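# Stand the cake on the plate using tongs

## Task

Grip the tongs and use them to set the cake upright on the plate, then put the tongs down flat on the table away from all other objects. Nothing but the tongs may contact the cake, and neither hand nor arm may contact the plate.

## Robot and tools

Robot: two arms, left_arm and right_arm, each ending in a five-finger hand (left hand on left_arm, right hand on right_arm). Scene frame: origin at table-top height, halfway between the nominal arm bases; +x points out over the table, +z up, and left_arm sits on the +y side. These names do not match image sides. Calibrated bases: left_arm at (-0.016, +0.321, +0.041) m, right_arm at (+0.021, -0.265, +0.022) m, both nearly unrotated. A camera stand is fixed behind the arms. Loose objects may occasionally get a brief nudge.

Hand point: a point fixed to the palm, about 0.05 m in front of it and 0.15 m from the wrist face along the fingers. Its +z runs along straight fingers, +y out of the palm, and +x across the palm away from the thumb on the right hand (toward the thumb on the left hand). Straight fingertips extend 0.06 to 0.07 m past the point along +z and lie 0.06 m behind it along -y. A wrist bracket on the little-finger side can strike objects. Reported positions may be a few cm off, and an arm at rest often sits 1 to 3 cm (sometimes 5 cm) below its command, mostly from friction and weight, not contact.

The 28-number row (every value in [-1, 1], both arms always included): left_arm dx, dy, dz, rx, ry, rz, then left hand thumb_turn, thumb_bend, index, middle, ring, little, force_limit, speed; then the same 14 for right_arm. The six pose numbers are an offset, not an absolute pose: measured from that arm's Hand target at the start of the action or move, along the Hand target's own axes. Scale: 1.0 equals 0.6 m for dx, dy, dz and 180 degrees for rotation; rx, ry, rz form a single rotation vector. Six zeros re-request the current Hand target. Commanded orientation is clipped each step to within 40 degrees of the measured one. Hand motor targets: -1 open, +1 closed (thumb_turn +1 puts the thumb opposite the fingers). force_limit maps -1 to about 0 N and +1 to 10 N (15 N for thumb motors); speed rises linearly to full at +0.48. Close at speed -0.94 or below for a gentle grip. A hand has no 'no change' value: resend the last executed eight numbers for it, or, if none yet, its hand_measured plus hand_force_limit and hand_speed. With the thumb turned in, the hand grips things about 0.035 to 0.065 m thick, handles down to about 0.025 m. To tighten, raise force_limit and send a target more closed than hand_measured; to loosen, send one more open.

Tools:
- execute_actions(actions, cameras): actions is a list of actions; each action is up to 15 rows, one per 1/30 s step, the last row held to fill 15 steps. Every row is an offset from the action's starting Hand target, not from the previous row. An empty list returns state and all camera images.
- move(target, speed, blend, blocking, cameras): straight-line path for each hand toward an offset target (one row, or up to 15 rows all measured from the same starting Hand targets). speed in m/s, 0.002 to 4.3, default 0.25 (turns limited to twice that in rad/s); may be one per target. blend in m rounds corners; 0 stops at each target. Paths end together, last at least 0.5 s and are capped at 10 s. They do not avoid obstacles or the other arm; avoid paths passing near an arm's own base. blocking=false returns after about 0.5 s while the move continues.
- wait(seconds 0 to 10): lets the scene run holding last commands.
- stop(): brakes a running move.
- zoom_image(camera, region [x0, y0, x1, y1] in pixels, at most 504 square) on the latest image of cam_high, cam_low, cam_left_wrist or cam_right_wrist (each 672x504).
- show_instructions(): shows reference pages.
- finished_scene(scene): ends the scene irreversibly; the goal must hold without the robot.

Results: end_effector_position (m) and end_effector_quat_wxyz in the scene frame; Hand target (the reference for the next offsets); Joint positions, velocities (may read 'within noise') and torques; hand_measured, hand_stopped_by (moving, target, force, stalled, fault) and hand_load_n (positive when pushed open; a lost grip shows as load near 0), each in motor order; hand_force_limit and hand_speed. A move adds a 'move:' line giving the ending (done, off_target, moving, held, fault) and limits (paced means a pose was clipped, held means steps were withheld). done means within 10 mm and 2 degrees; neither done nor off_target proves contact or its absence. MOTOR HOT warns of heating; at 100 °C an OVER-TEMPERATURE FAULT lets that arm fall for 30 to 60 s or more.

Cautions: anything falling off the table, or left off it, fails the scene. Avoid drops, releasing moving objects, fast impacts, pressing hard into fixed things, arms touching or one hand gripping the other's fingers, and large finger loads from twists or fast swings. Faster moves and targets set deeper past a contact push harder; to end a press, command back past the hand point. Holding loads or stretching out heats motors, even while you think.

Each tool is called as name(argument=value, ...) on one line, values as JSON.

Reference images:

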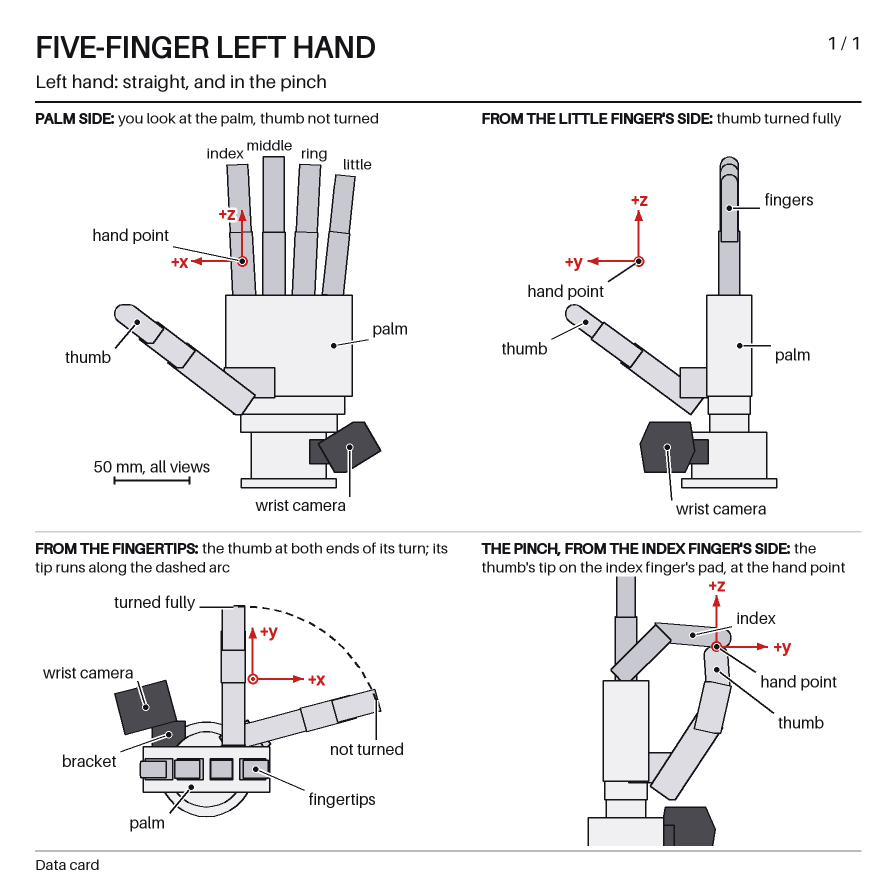

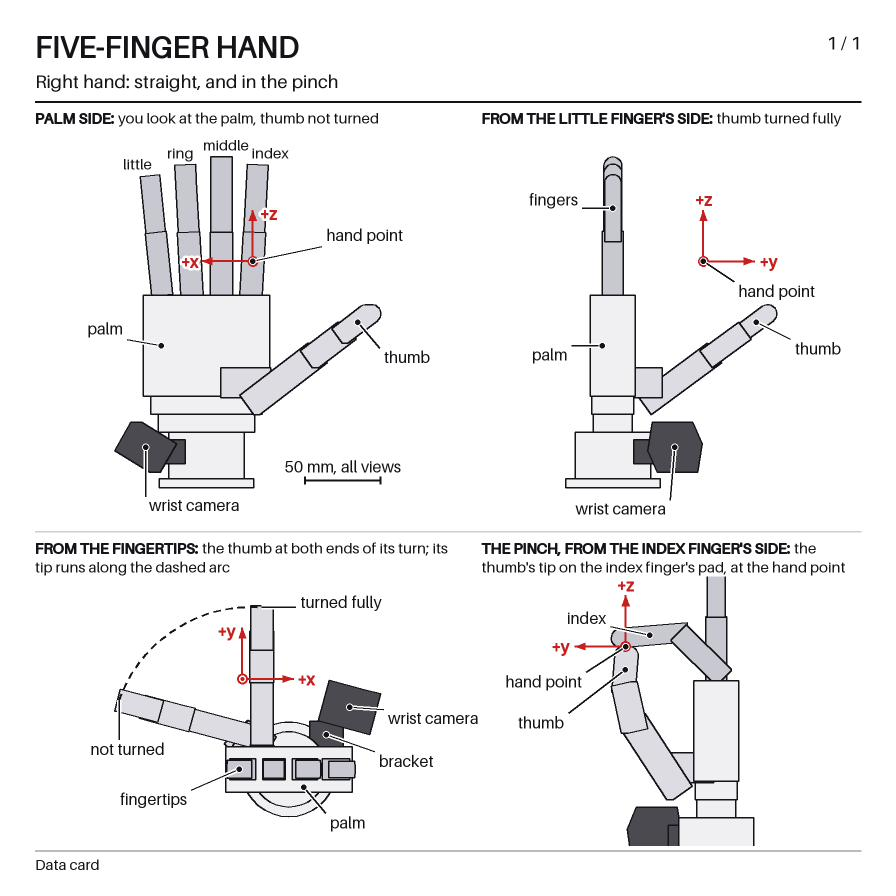

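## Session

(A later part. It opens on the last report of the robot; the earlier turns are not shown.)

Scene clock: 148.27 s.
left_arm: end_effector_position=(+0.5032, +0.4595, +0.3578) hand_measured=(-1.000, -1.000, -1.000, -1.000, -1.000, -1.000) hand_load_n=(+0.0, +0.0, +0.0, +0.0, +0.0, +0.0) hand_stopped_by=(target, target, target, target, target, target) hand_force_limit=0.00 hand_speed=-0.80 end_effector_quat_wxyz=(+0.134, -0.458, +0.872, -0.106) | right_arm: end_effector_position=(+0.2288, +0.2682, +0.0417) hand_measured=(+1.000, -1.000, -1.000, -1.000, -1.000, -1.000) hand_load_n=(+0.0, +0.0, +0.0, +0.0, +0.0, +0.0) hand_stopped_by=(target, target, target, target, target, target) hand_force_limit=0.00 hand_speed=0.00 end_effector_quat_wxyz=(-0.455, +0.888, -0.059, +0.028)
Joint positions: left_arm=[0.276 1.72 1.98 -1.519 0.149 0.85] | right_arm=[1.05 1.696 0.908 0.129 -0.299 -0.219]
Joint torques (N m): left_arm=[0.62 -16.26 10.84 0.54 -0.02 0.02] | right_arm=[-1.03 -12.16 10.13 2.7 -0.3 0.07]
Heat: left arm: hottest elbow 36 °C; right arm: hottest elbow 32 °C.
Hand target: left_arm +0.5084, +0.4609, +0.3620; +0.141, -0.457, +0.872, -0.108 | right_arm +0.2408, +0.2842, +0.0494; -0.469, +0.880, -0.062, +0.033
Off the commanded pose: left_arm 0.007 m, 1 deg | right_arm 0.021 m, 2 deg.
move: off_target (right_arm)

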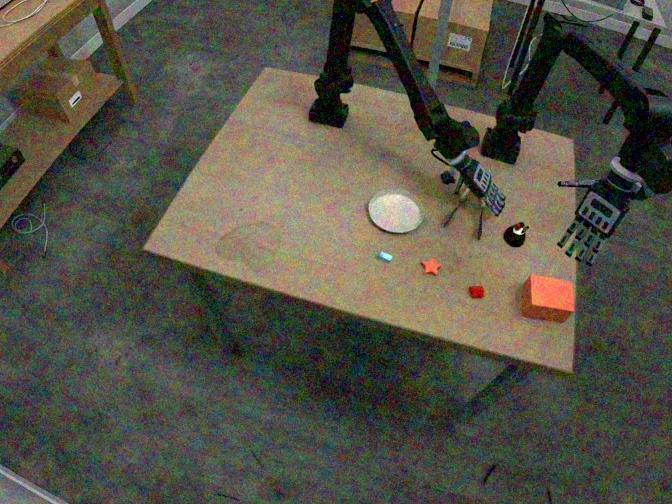

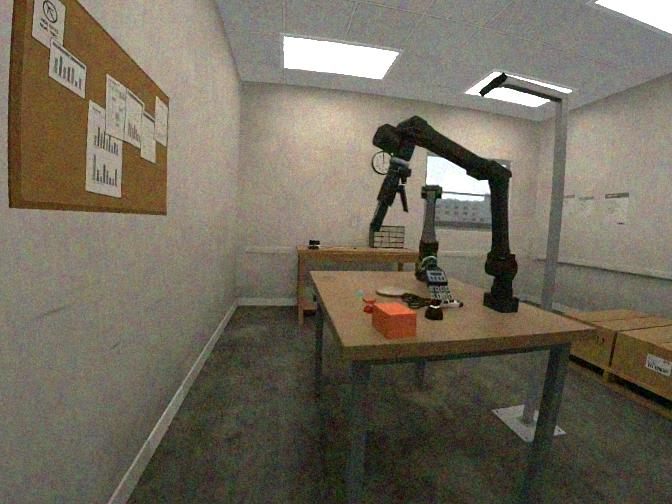

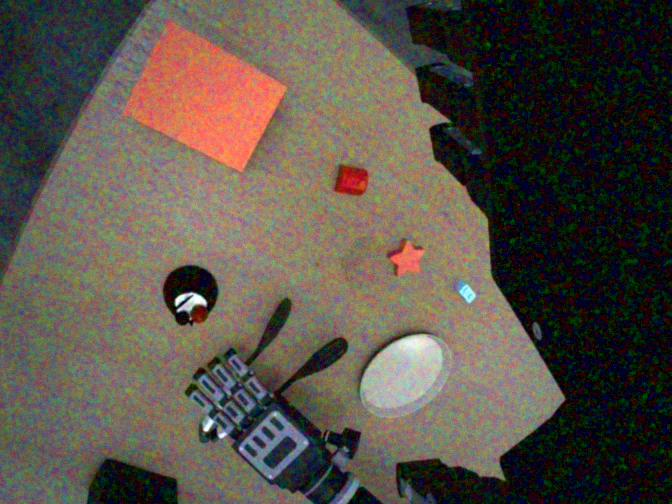

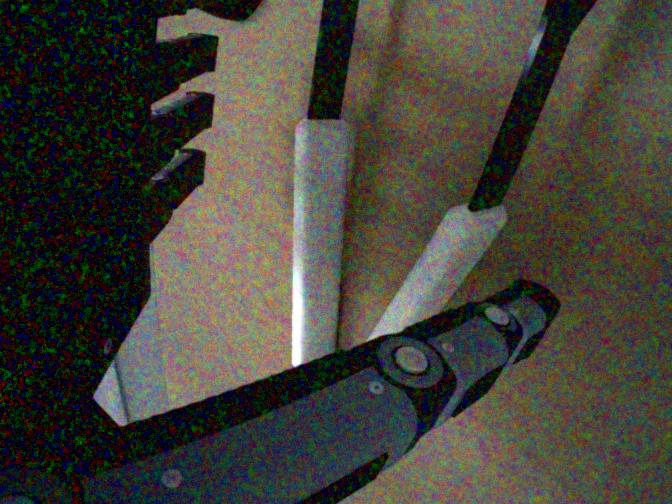

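move(target=[0,0,0,0,0,0,-1,-1,-1,-1,-1,-1,0,-0.8,0.0142,-0.0037,0.0203,0,0,0,1,-1,-1,-1,-1,-1,0,0], speed=0.06, cameras=["all"])

zoom_image(camera="cam_high", region=[430, 160, 510, 240])

zoom_image(camera="cam_low", region=[400, 270, 480, 330])

Scene clock: 154.47 s.
left_arm: end_effector_position=(+0.5032, +0.4595, +0.3578) hand_measured=(-1.000, -1.000, -1.000, -1.000, -1.000, -1.000) hand_load_n=(+0.0, +0.0, +0.0, +0.0, +0.0, +0.0) hand_stopped_by=(target, target, target, target, target, target) hand_force_limit=0.00 hand_speed=-0.80 end_effector_quat_wxyz=(+0.134, -0.458, +0.872, -0.106) | right_arm: end_effector_position=(+0.2366, +0.2770, +0.0365) hand_measured=(+1.000, -1.000, -1.000, -1.000, -1.000, -1.000) hand_load_n=(+0.0, +0.0, +0.0, +0.0, +0.0, +0.0) hand_stopped_by=(target, target, target, target, target, target) hand_force_limit=0.00 hand_speed=0.00 end_effector_quat_wxyz=(-0.454, +0.888, -0.061, +0.026)
Joint positions: left_arm=[0.276 1.72 1.98 -1.519 0.149 0.85] | right_arm=[1.044 1.731 0.94 0.13 -0.305 -0.219]
Joint torques (N m): left_arm=[0.03 -16.15 10.89 0.5 -0.03 -0.01] | right_arm=[-1.14 -12.51 10.5 2.65 -0.31 0.01]
Heat: left arm: hottest elbow 36 °C; right arm: hottest elbow 32 °C.
Hand target: left_arm +0.5084, +0.4609, +0.3620; +0.141, -0.457, +0.872, -0.108 | right_arm +0.2509, +0.2941, +0.0444; -0.469, +0.880, -0.062, +0.033
Off the commanded pose: left_arm 0.007 m, 1 deg | right_arm 0.024 m, 2 deg.
move: off_target (right_arm)

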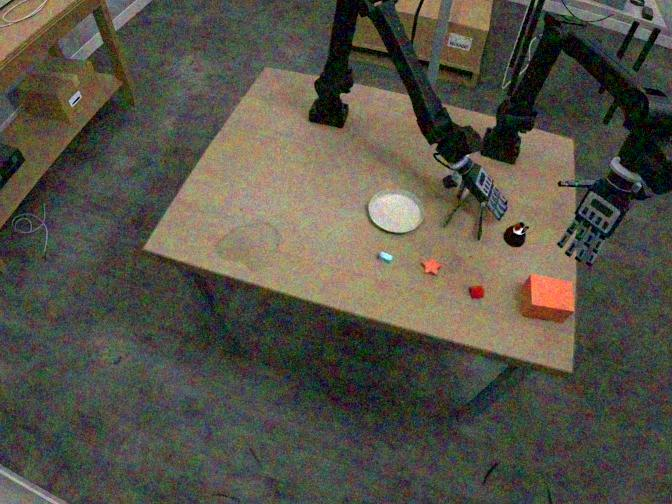

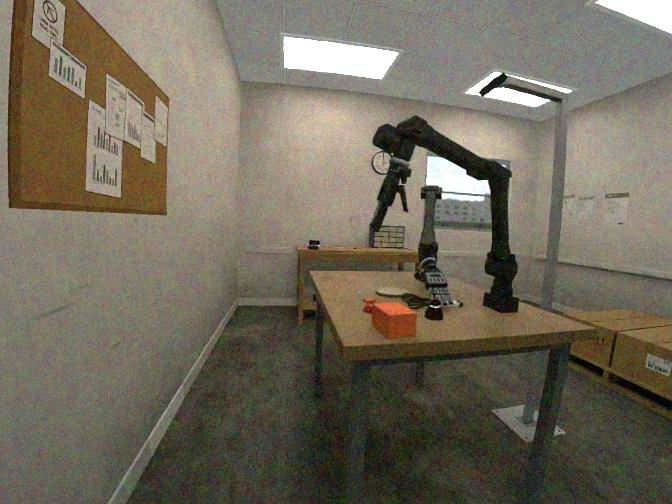

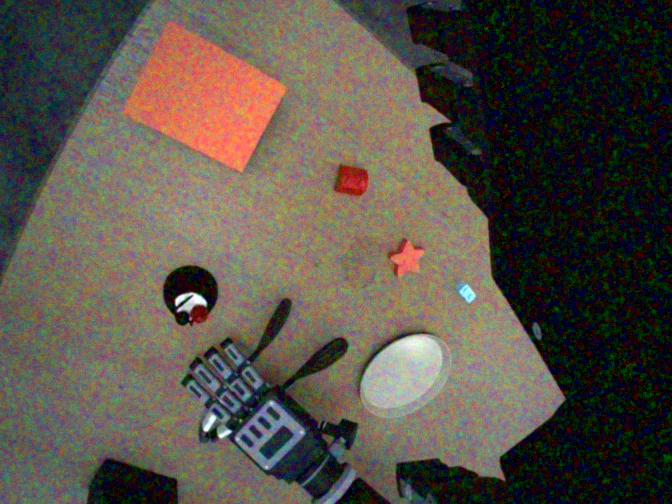

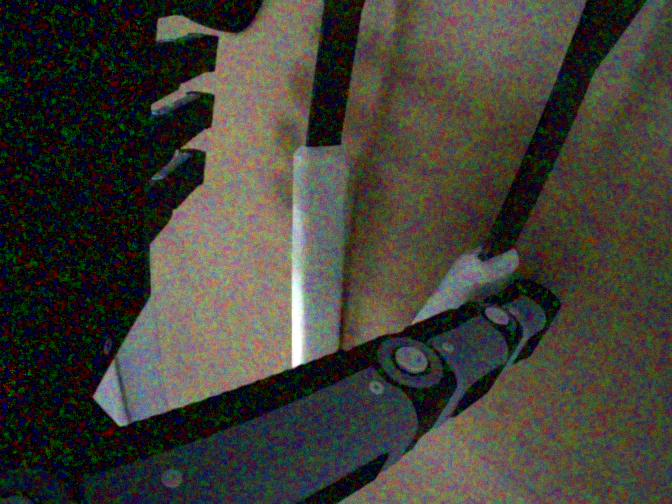

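Scaled by 6.300 from the camera's 672x504 image, which has a finer 960x720 frame.

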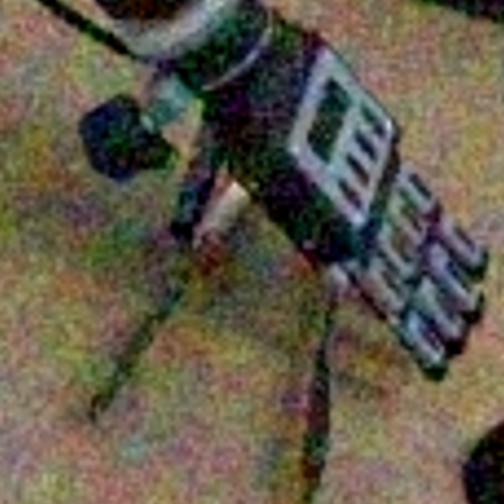

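Scaled by 6.300 from the camera's 672x504 image, which has a finer 960x720 frame.

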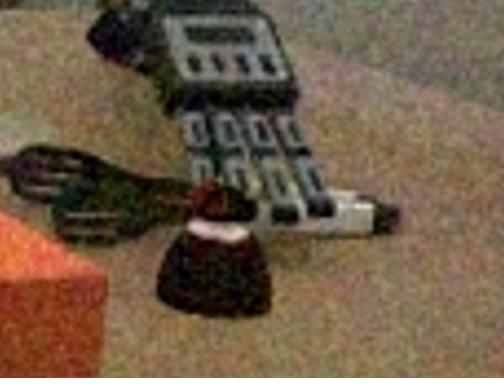

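move(target=[[0,0,0,0,0,0,-1,-1,-1,-1,-1,-1,0,-0.8,0,0,0,0,0,0,1,-1,-0.3,-0.3,-0.5,-1,-0.4,-0.6],[0,0,0,0,0,0,-1,-1,-1,-1,-1,-1,0,-0.8,0,0,0,0,0,0,1,-1,0.0,-0.05,-0.5,-1,-0.4,-0.8]], speed=0.06, cameras=["all"])

zoom_image(camera="cam_high", region=[430, 160, 510, 240])

zoom_image(camera="cam_low", region=[400, 270, 480, 330])

zoom_image(camera="cam_right_wrist", region=[150, 0, 600, 400])

Scene clock: 161.77 s.
left_arm: end_effector_position=(+0.5032, +0.4595, +0.3578) hand_measured=(-1.000, -1.000, -1.000, -1.000, -1.000, -1.000) hand_load_n=(+0.0, +0.0, +0.0, +0.0, +0.0, +0.0) hand_stopped_by=(target, target, target, target, target, target) hand_force_limit=0.00 hand_speed=-0.80 end_effector_quat_wxyz=(+0.134, -0.458, +0.872, -0.106) | right_arm: end_effector_position=(+0.2367, +0.2774, +0.0368) hand_measured=(+1.000, -1.000, -0.138, -0.210, -0.500, -1.000) hand_load_n=(+0.0, +1.0, +5.5, +0.0, +0.0, +0.0) hand_stopped_by=(target, target, force, force, target, target) hand_force_limit=-0.40 hand_speed=-0.80 end_effector_quat_wxyz=(-0.455, +0.888, -0.061, +0.026)
Joint positions: left_arm=[0.276 1.72 1.98 -1.519 0.149 0.85] | right_arm=[1.044 1.731 0.941 0.13 -0.305 -0.219]
Joint torques (N m): left_arm=[0.21 -16.26 10.78 0.49 -0.03 0.01] | right_arm=[-1.14 -12.51 10.45 2.63 -0.29 0.01]
Heat: left arm: hottest elbow 36 °C; right arm: hottest elbow 33 °C.
Hand target: left_arm +0.5084, +0.4609, +0.3620; +0.141, -0.457, +0.872, -0.108 | right_arm +0.2509, +0.2943, +0.0445; -0.469, +0.880, -0.062, +0.033
Off the commanded pose: left_arm 0.007 m, 1 deg | right_arm 0.023 m, 2 deg.
move: off_target (right_arm); target 2's new numbers were sent with right_arm's hand 0.023 m and 2 deg from that target

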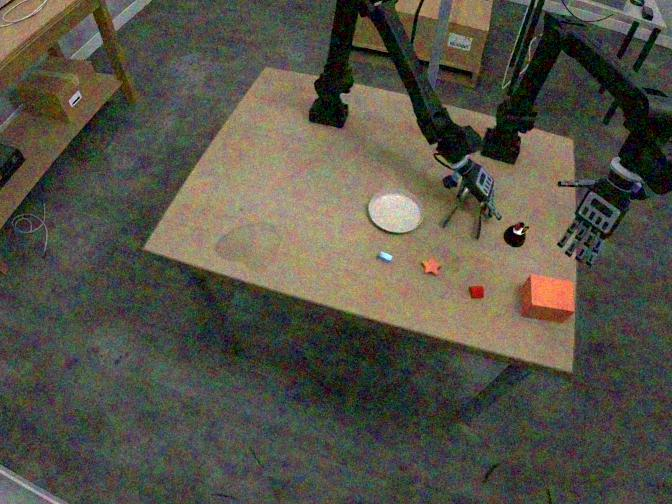

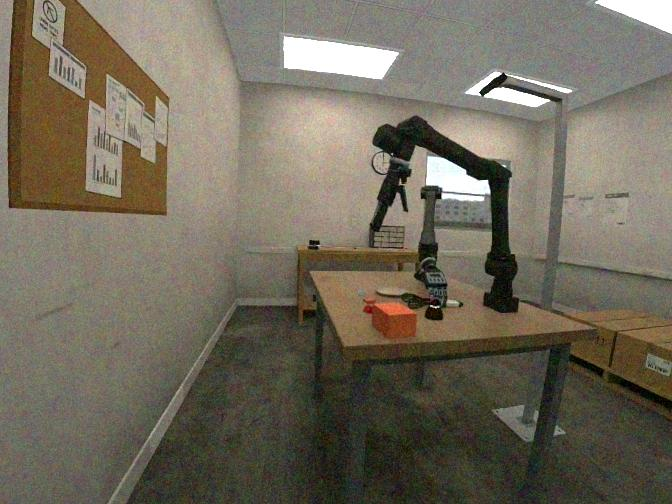

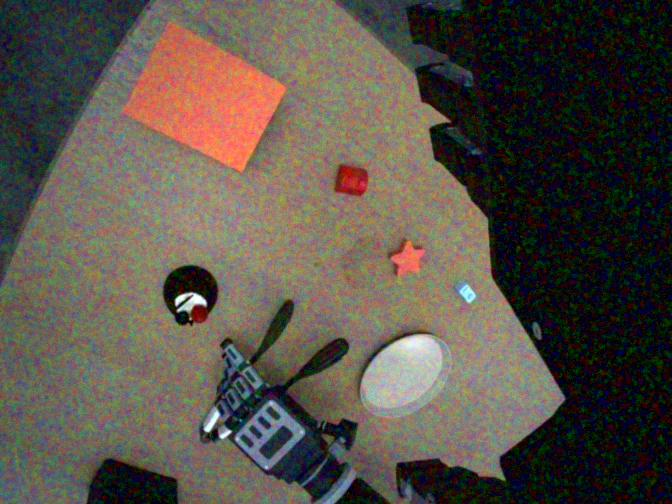

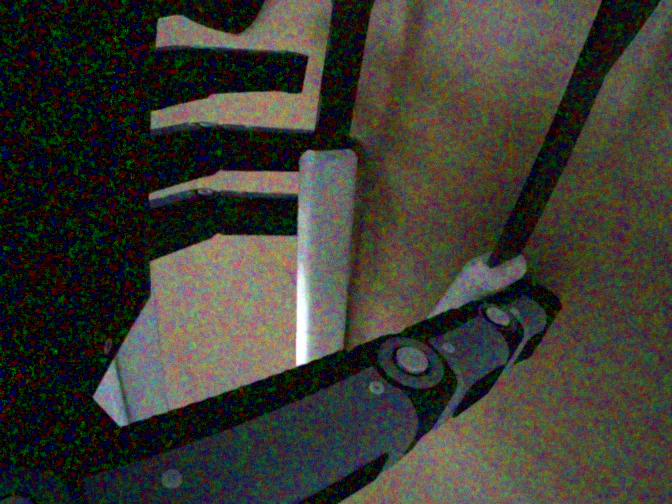

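Scaled by 6.300 from the camera's 672x504 image, which has a finer 960x720 frame.

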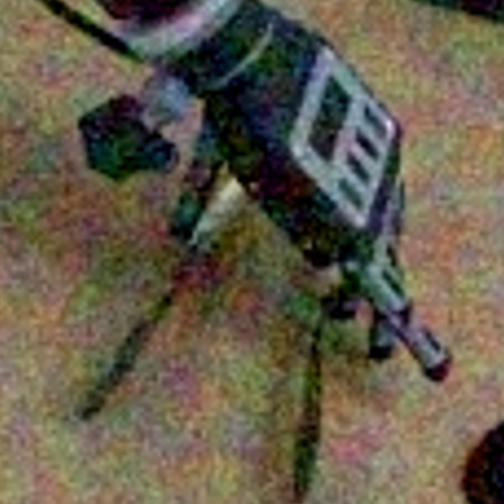

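Scaled by 6.300 from the camera's 672x504 image, which has a finer 960x720 frame.

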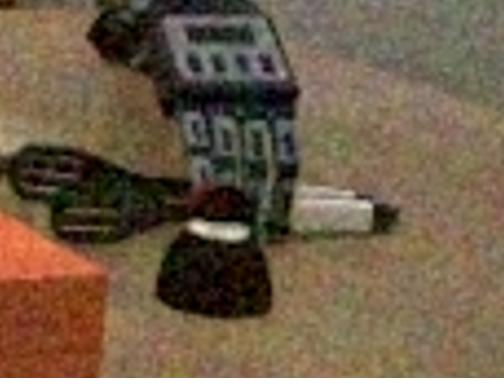

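Scaled by 1.120 from the camera's 672x504 image, which has a finer 960x720 frame.

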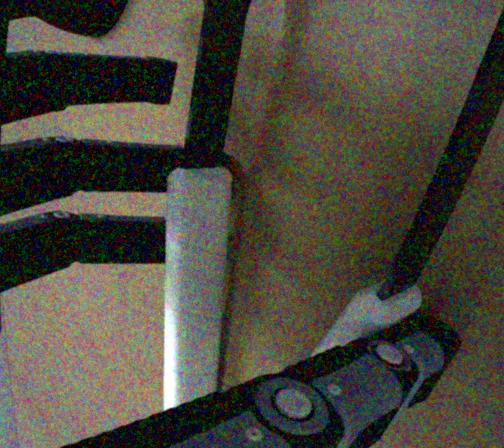

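move(target=[[0,0,0,0,0,0,-1,-1,-1,-1,-1,-1,0,-0.8,0,0,0,0,0,0,1,-1,-0.05,-0.1,-0.5,-1,0.2,-0.85],[0,0,0,0,0,0,-1,-1,-1,-1,-1,-1,0,-0.8,0,0,0,0,0,0,1,-1,0.0,0.0,-0.5,-1,0.2,-0.85]], speed=0.06, cameras=["cam_high","cam_left_wrist","cam_right_wrist"])

zoom_image(camera="cam_high", region=[430, 160, 510, 240])

zoom_image(camera="cam_left_wrist", region=[170, 260, 430, 504])

zoom_image(camera="cam_right_wrist", region=[150, 0, 600, 400])

Scene clock: 169.27 s.
left_arm: end_effector_position=(+0.5032, +0.4595, +0.3578) hand_measured=(-1.000, -1.000, -1.000, -1.000, -1.000, -1.000) hand_load_n=(+0.0, +0.0, +0.0, +0.0, +0.0, +0.0) hand_stopped_by=(target, target, target, target, target, target) hand_force_limit=0.00 hand_speed=-0.80 end_effector_quat_wxyz=(+0.134, -0.458, +0.872, -0.106) | right_arm: end_effector_position=(+0.2369, +0.2773, +0.0364) hand_measured=(+1.000, -1.000, +0.000, -0.034, -0.500, -1.000) hand_load_n=(+1.0, +1.0, +0.0, +6.0, +0.0, +0.0) hand_stopped_by=(target, target, target, force, target, target) hand_force_limit=0.20 hand_speed=-0.85 end_effector_quat_wxyz=(-0.454, +0.888, -0.061, +0.026)
Joint positions: left_arm=[0.276 1.72 1.98 -1.519 0.149 0.85] | right_arm=[1.044 1.732 0.941 0.13 -0.305 -0.219]
Joint torques (N m): left_arm=[0.44 -16.15 10.82 0.46 -0.03 0.02] | right_arm=[-1.08 -12.57 10.44 2.63 -0.29 0.01]
Heat: left arm: hottest elbow 36 °C; right arm: hottest elbow 34 °C.
Hand target: left_arm +0.5084, +0.4609, +0.3620; +0.141, -0.457, +0.872, -0.108 | right_arm +0.2510, +0.2942, +0.0444; -0.469, +0.880, -0.062, +0.033
Off the commanded pose: left_arm 0.007 m, 1 deg | right_arm 0.023 m, 2 deg.
move: off_target (right_arm); target 2's new numbers were sent with right_arm's hand 0.023 m and 2 deg from that target
Images, in order (width x height): cam_high 672x504, cam_left_wrist 672x504, cam_right_wrist 672x504.

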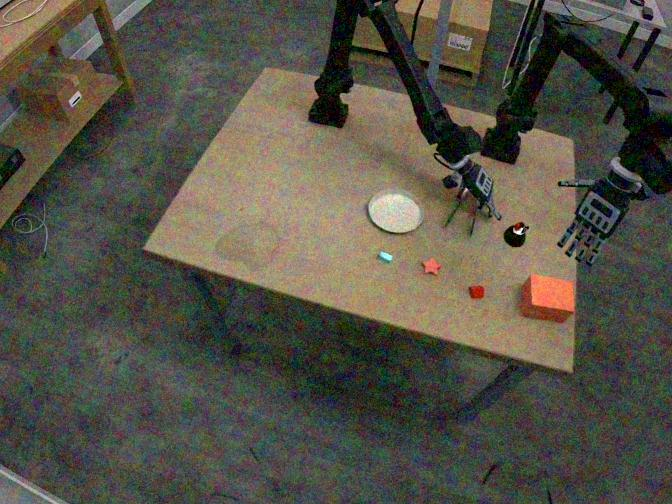

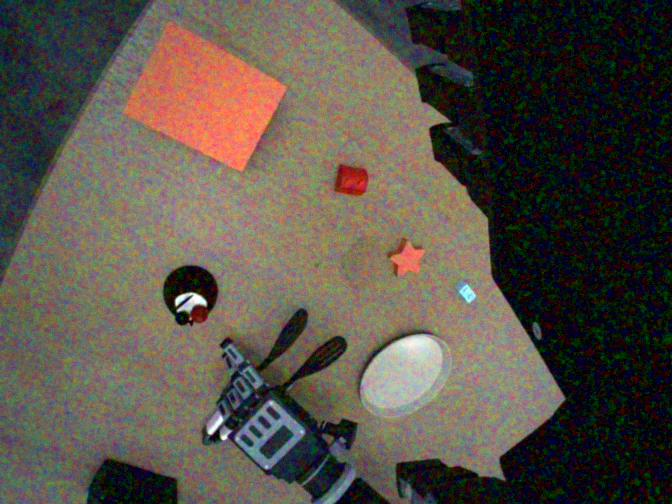

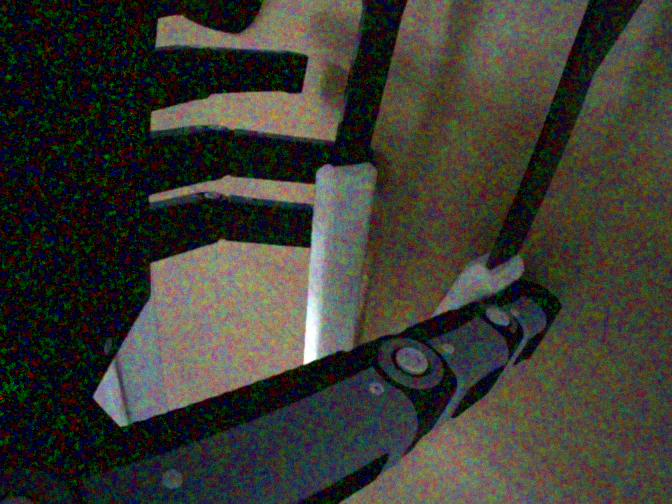

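Scaled by 6.300 from the camera's 672x504 image, which has a finer 960x720 frame.

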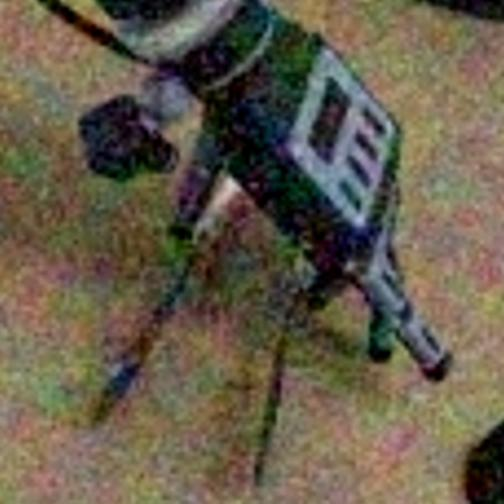

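Scaled by 1.938 from the camera's 672x504 image, which has a finer 960x720 frame.

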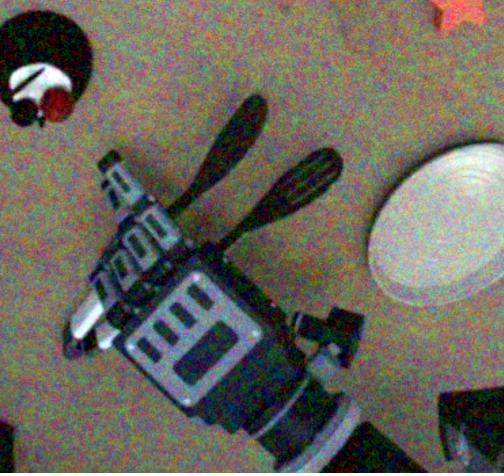

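Scaled by 1.120 from the camera's 672x504 image, which has a finer 960x720 frame.

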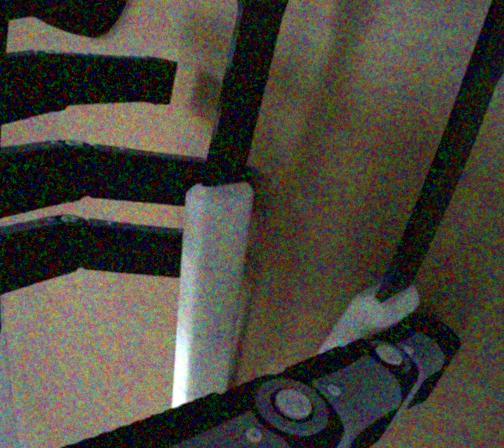

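move(target=[[0,0,0,0,0,0,-1,-1,-1,-1,-1,-1,0,-0.8,0,0,0,0,0,0,1,-1,0.04,-0.09,-0.5,-1,0.2,-0.85],[0,0,0,0,0,0,-1,-1,-1,-1,-1,-1,0,-0.8,0,0,0,0,0,0,1,-1,0.04,-0.09,0.0,-1,-0.6,-0.85]], speed=0.06, cameras=["cam_high","cam_right_wrist"])

zoom_image(camera="cam_high", region=[430, 160, 510, 240])

zoom_image(camera="cam_right_wrist", region=[150, 0, 600, 400])

Scene clock: 178.30 s.
left_arm: end_effector_position=(+0.5032, +0.4595, +0.3578) hand_measured=(-1.000, -1.000, -1.000, -1.000, -1.000, -1.000) hand_load_n=(+0.0, +0.0, +0.0, +0.0, +0.0, +0.0) hand_stopped_by=(target, target, target, target, target, target) hand_force_limit=0.00 hand_speed=-0.80 end_effector_quat_wxyz=(+0.134, -0.458, +0.872, -0.106) | right_arm: end_effector_position=(+0.2369, +0.2773, +0.0364) hand_measured=(+1.000, -1.000, +0.024, -0.090, +0.000, -1.000) hand_load_n=(-1.5, +1.0, +6.0, +0.0, +0.0, +0.0) hand_stopped_by=(target, target, force, target, target, target) hand_force_limit=-0.60 hand_speed=-0.85 end_effector_quat_wxyz=(-0.454, +0.888, -0.061, +0.026)
Joint positions: left_arm=[0.276 1.72 1.98 -1.519 0.149 0.85] | right_arm=[1.044 1.732 0.941 0.13 -0.305 -0.219]
Joint torques (N m): left_arm=[0.21 -16.09 10.81 0.55 -0.02 -0.01] | right_arm=[-1.14 -12.57 10.44 2.63 -0.29 0.01]
Heat: left arm: hottest elbow 36 °C; right arm: hottest elbow 35 °C.
Hand target: left_arm +0.5084, +0.4609, +0.3620; +0.141, -0.457, +0.872, -0.108 | right_arm +0.2510, +0.2942, +0.0445; -0.469, +0.880, -0.062, +0.033
Off the commanded pose: left_arm 0.007 m, 1 deg | right_arm 0.023 m, 2 deg.
move: off_target (right_arm); target 2's new numbers were sent with right_arm's hand 0.023 m and 2 deg from that target
Images, in order (width x height): cam_high 672x504, cam_right_wrist 672x504.

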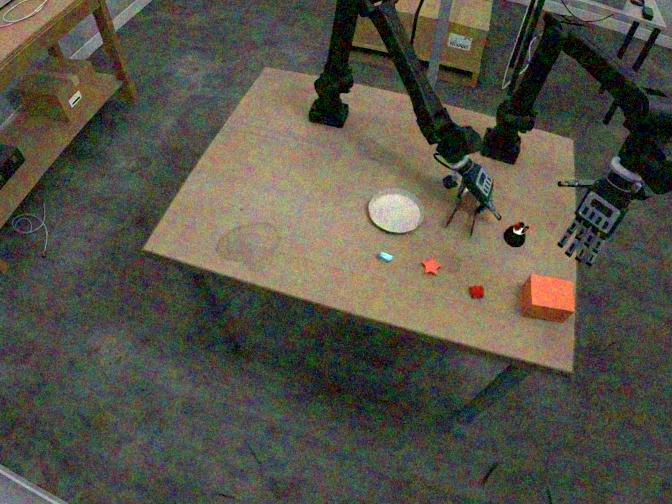

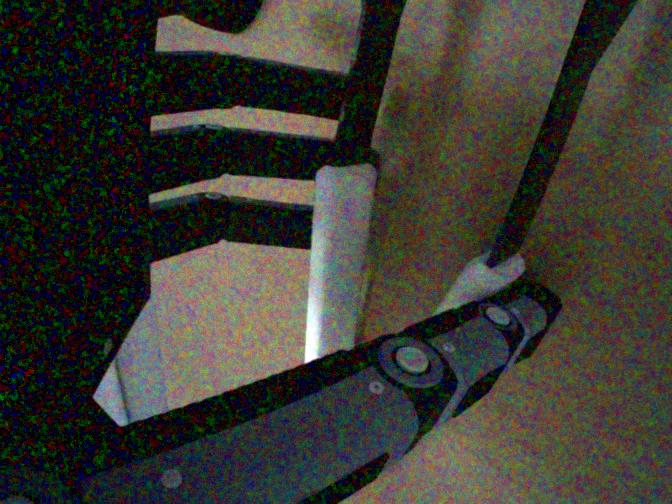

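Scaled by 6.300 from the camera's 672x504 image, which has a finer 960x720 frame.

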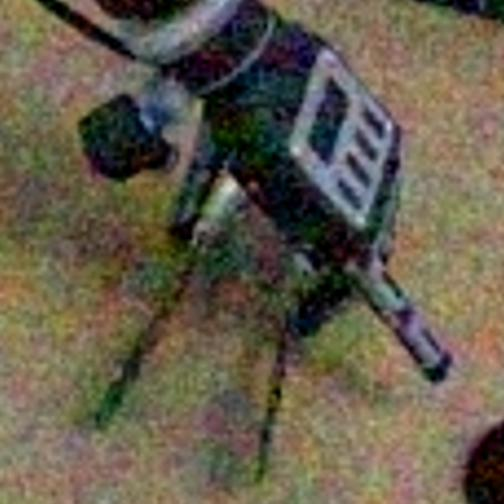

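Scaled by 1.120 from the camera's 672x504 image, which has a finer 960x720 frame.

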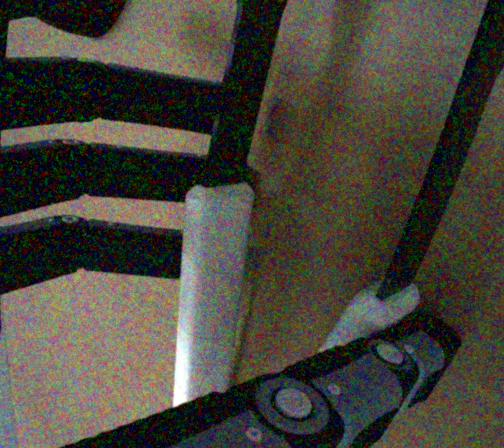

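move(target=[[0,0,0,0,0,0,-1,-1,-1,-1,-1,-1,0,-0.8,0,0,0,0,0,0,1,-1,0.04,-0.09,0.15,-1,-0.4,-0.85],[0,0,0,0,0,0,-1,-1,-1,-1,-1,-1,0,-0.8,0,-0.054,-0.0373,0,0,0,1,-1,0.04,-0.09,0.15,-1,-0.4,-0.85]], speed=0.06, cameras=["all"])

zoom_image(camera="cam_high", region=[430, 160, 510, 240])

zoom_image(camera="cam_right_wrist", region=[150, 0, 600, 400])

zoom_image(camera="cam_low", region=[390, 260, 480, 330])

Scene clock: 185.07 s.
left_arm: end_effector_position=(+0.5032, +0.4595, +0.3578) hand_measured=(-1.000, -1.000, -1.000, -1.000, -1.000, -1.000) hand_load_n=(+0.0, +0.0, +0.0, +0.0, +0.0, +0.0) hand_stopped_by=(target, target, target, target, target, target) hand_force_limit=0.00 hand_speed=-0.80 end_effector_quat_wxyz=(+0.134, -0.458, +0.872, -0.106) | right_arm: end_effector_position=(+0.2371, +0.2778, +0.0585) hand_measured=(+1.000, -1.000, +0.026, -0.090, +0.052, -1.000) hand_load_n=(+2.0, +1.0, +1.0, +0.0, +4.0, +0.0) hand_stopped_by=(target, target, force, target, force, target) hand_force_limit=-0.40 hand_speed=-0.85 end_effector_quat_wxyz=(-0.451, +0.890, -0.062, +0.024)
Joint positions: left_arm=[0.276 1.72 1.98 -1.519 0.149 0.85] | right_arm=[1.044 1.691 0.967 0.053 -0.306 -0.219]
Joint torques (N m): left_arm=[0.21 -16.38 10.82 0.58 -0.02 0.03] | right_arm=[-1.14 -15.33 11.22 1.31 -0.28 0.01]
Heat: left arm: hottest elbow 36 °C; right arm: hottest elbow 35 °C.
Hand target: left_arm +0.5084, +0.4609, +0.3620; +0.141, -0.457, +0.872, -0.108 | right_arm +0.2509, +0.2937, +0.0838; -0.469, +0.880, -0.062, +0.033
Off the commanded pose: left_arm 0.007 m, 1 deg | right_arm 0.033 m, 3 deg.
move: off_target (right_arm)

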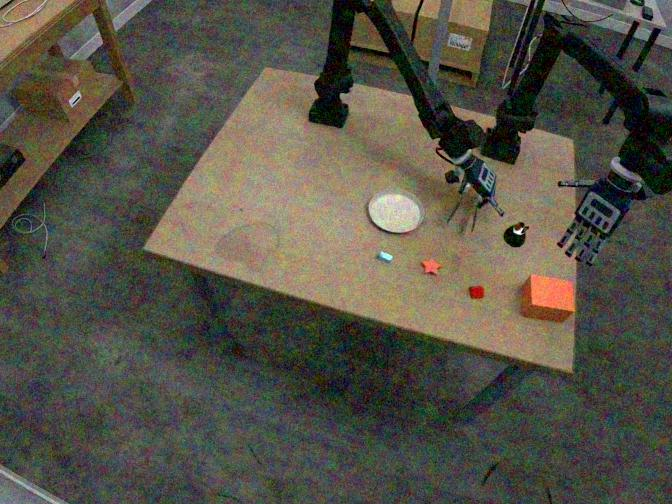

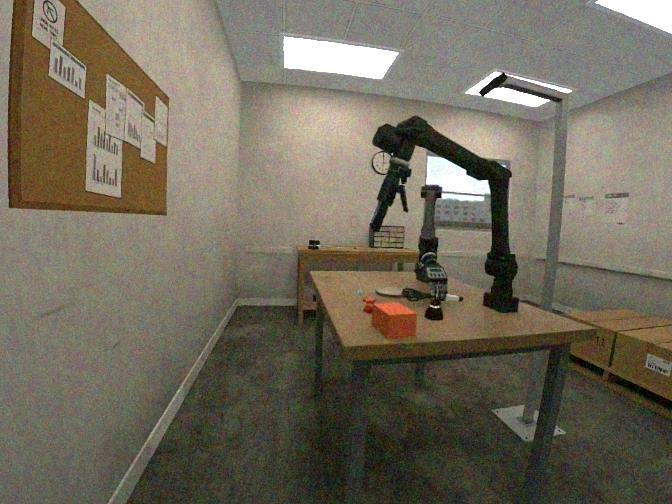

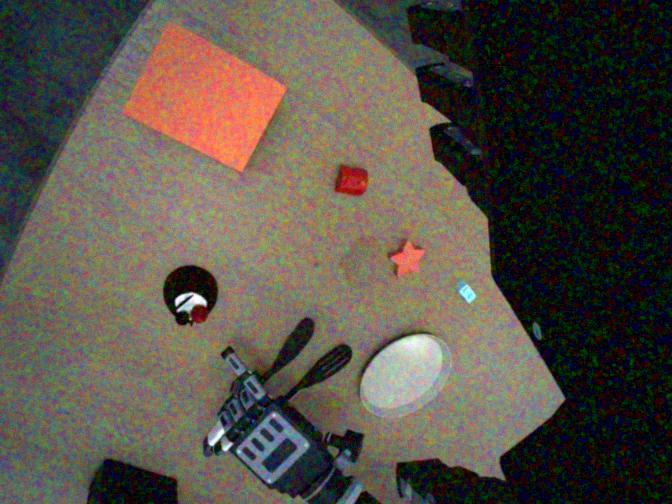

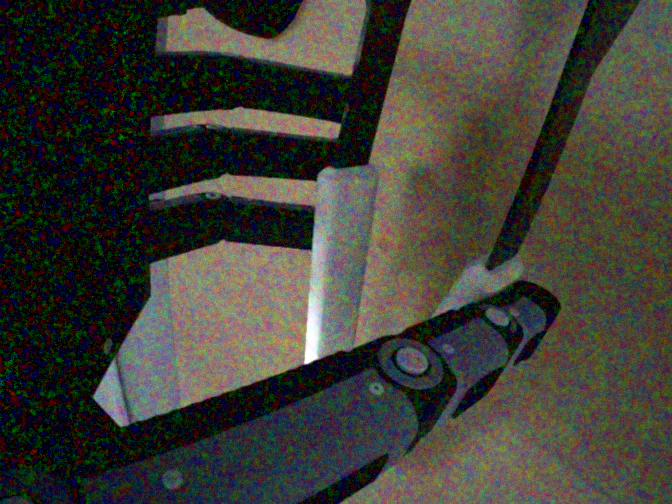

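Scaled by 6.300 from the camera's 672x504 image, which has a finer 960x720 frame.

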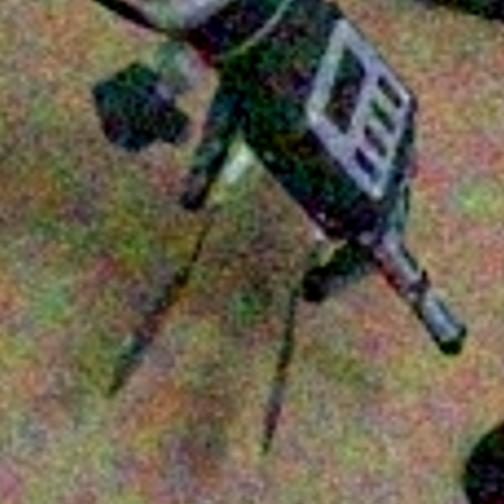

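Scaled by 1.120 from the camera's 672x504 image, which has a finer 960x720 frame.

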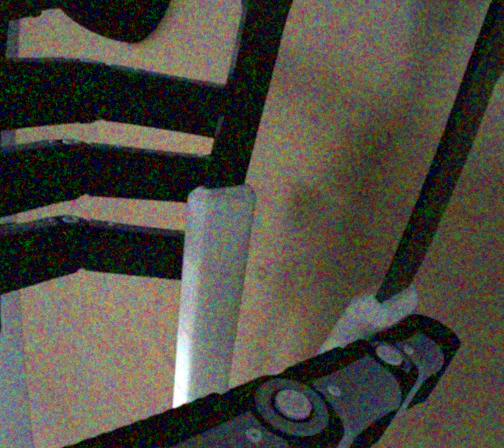

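Scaled by 5.600 from the camera's 672x504 image, which has a finer 960x720 frame.

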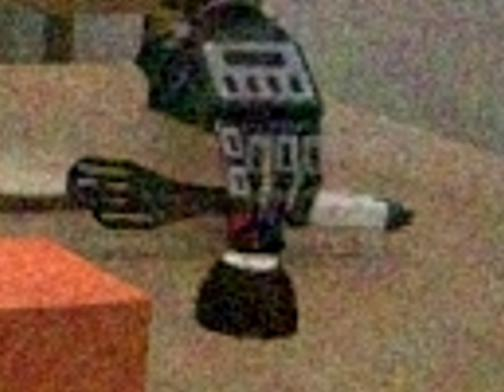

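move(target=[[0,0,0,0,0,0,-1,-1,-1,-1,-1,-1,0,-0.8,0,0,0,0,0,0,1,-1,-0.07,-0.25,-0.12,-1,-0.2,-0.85],[0,0,0,0,0,0,-1,-1,-1,-1,-1,-1,0,-0.8,-0.1073,0.0085,-0.0125,0,-0.0691,-0.0466,1,-1,-0.07,-0.25,-0.12,-1,-0.2,-0.85],[0,0,0,0,0,0,-1,-1,-1,-1,-1,-1,0,-0.8,-0.1301,-0.0151,0.0226,0,-0.175,-0.118,1,-1,-0.07,-0.25,-0.12,-1,-0.2,-0.85]], speed=0.12, blend=[0, 0.02, 0], cameras=["all"])

zoom_image(camera="cam_high", region=[430, 150, 540, 260])

zoom_image(camera="cam_left_wrist", region=[100, 230, 380, 504])

zoom_image(camera="cam_low", region=[390, 250, 490, 340])

Scene clock: 207.00 s.
left_arm: end_effector_position=(+0.5032, +0.4595, +0.3578) hand_measured=(-1.000, -1.000, -1.000, -1.000, -1.000, -1.000) hand_load_n=(+0.0, +0.0, +0.0, +0.0, +0.0, +0.5) hand_stopped_by=(target, target, target, target, target, target) hand_force_limit=0.00 hand_speed=-0.80 end_effector_quat_wxyz=(+0.134, -0.458, +0.872, -0.106) | right_arm: end_effector_position=(+0.1664, +0.3045, +0.0746) hand_measured=(+1.000, -1.000, -0.072, -0.250, -0.120, -1.000) hand_load_n=(-1.0, +1.0, +5.5, +0.0, +0.0, +0.0) hand_stopped_by=(target, target, force, target, target, target) hand_force_limit=-0.20 hand_speed=-0.85 end_effector_quat_wxyz=(-0.446, +0.858, +0.219, -0.129)
Joint positions: left_arm=[0.276 1.72 1.98 -1.519 0.149 0.85] | right_arm=[1.089 1.793 1.194 -0.303 -0.758 -0.684]
Joint torques (N m): left_arm=[0.32 -16.32 10.8 0.49 -0.04 0.01] | right_arm=[-0.67 -14.86 11.86 0.96 -0.76 -0.2]
Heat: left arm: hottest elbow 36 °C; right arm: hottest elbow 36 °C.
Hand target: left_arm +0.5084, +0.4609, +0.3620; +0.141, -0.457, +0.872, -0.108 | right_arm +0.1758, +0.3207, +0.0837; -0.454, +0.853, +0.228, -0.121
Off the commanded pose: left_arm 0.007 m, 1 deg | right_arm 0.021 m, 2 deg.
move: off_target (right_arm)

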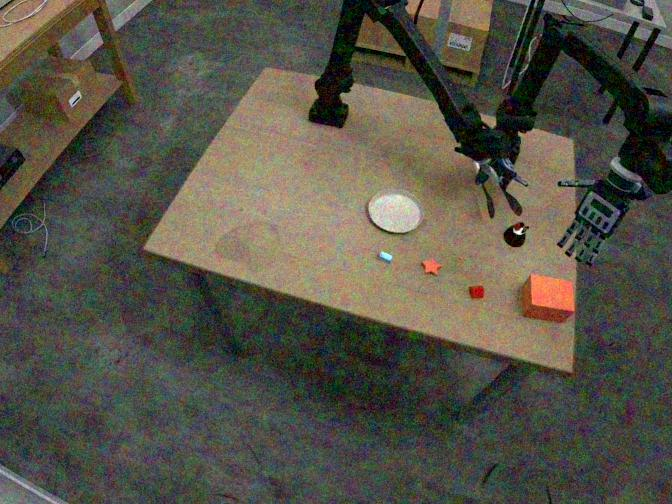

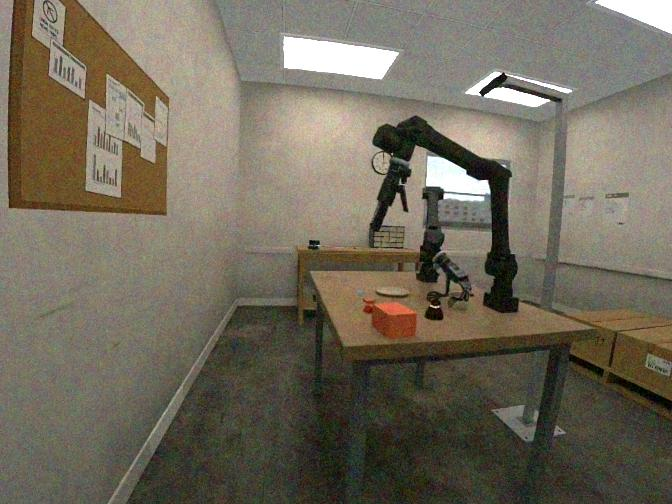

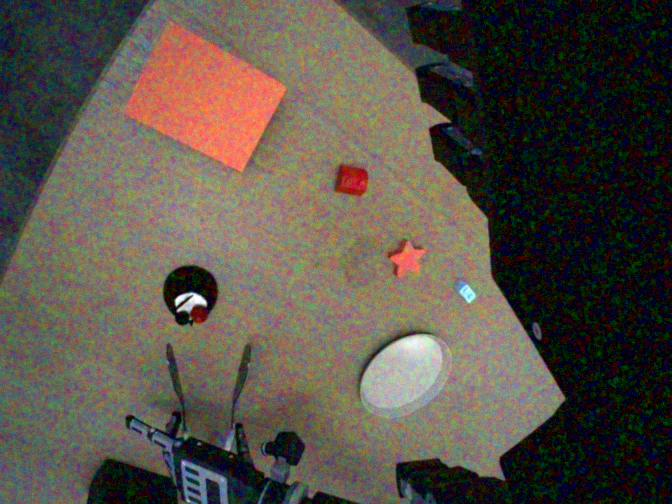

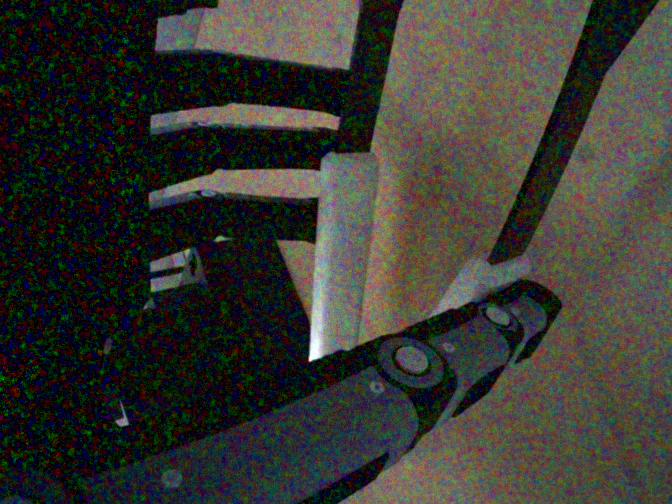

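Scaled by 4.582 from the camera's 672x504 image, which has a finer 960x720 frame.

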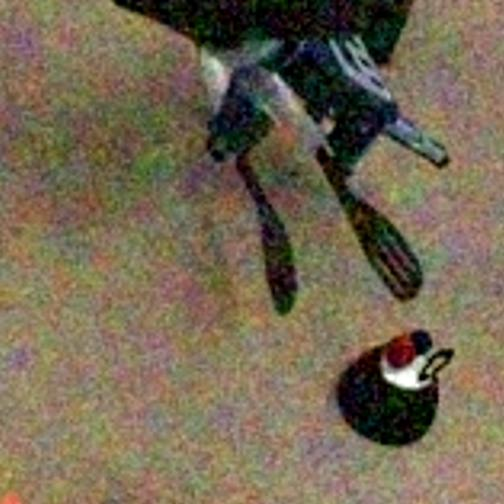

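Scaled by 1.800 from the camera's 672x504 image, which has a finer 960x720 frame.

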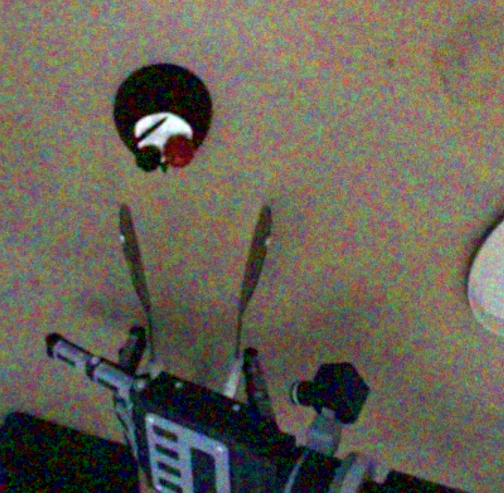

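Scaled by 5.040 from the camera's 672x504 image, which has a finer 960x720 frame.

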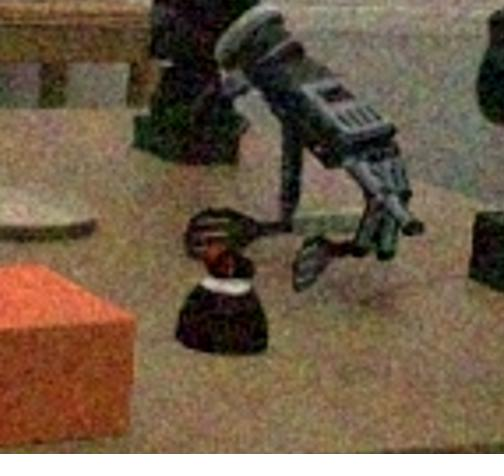

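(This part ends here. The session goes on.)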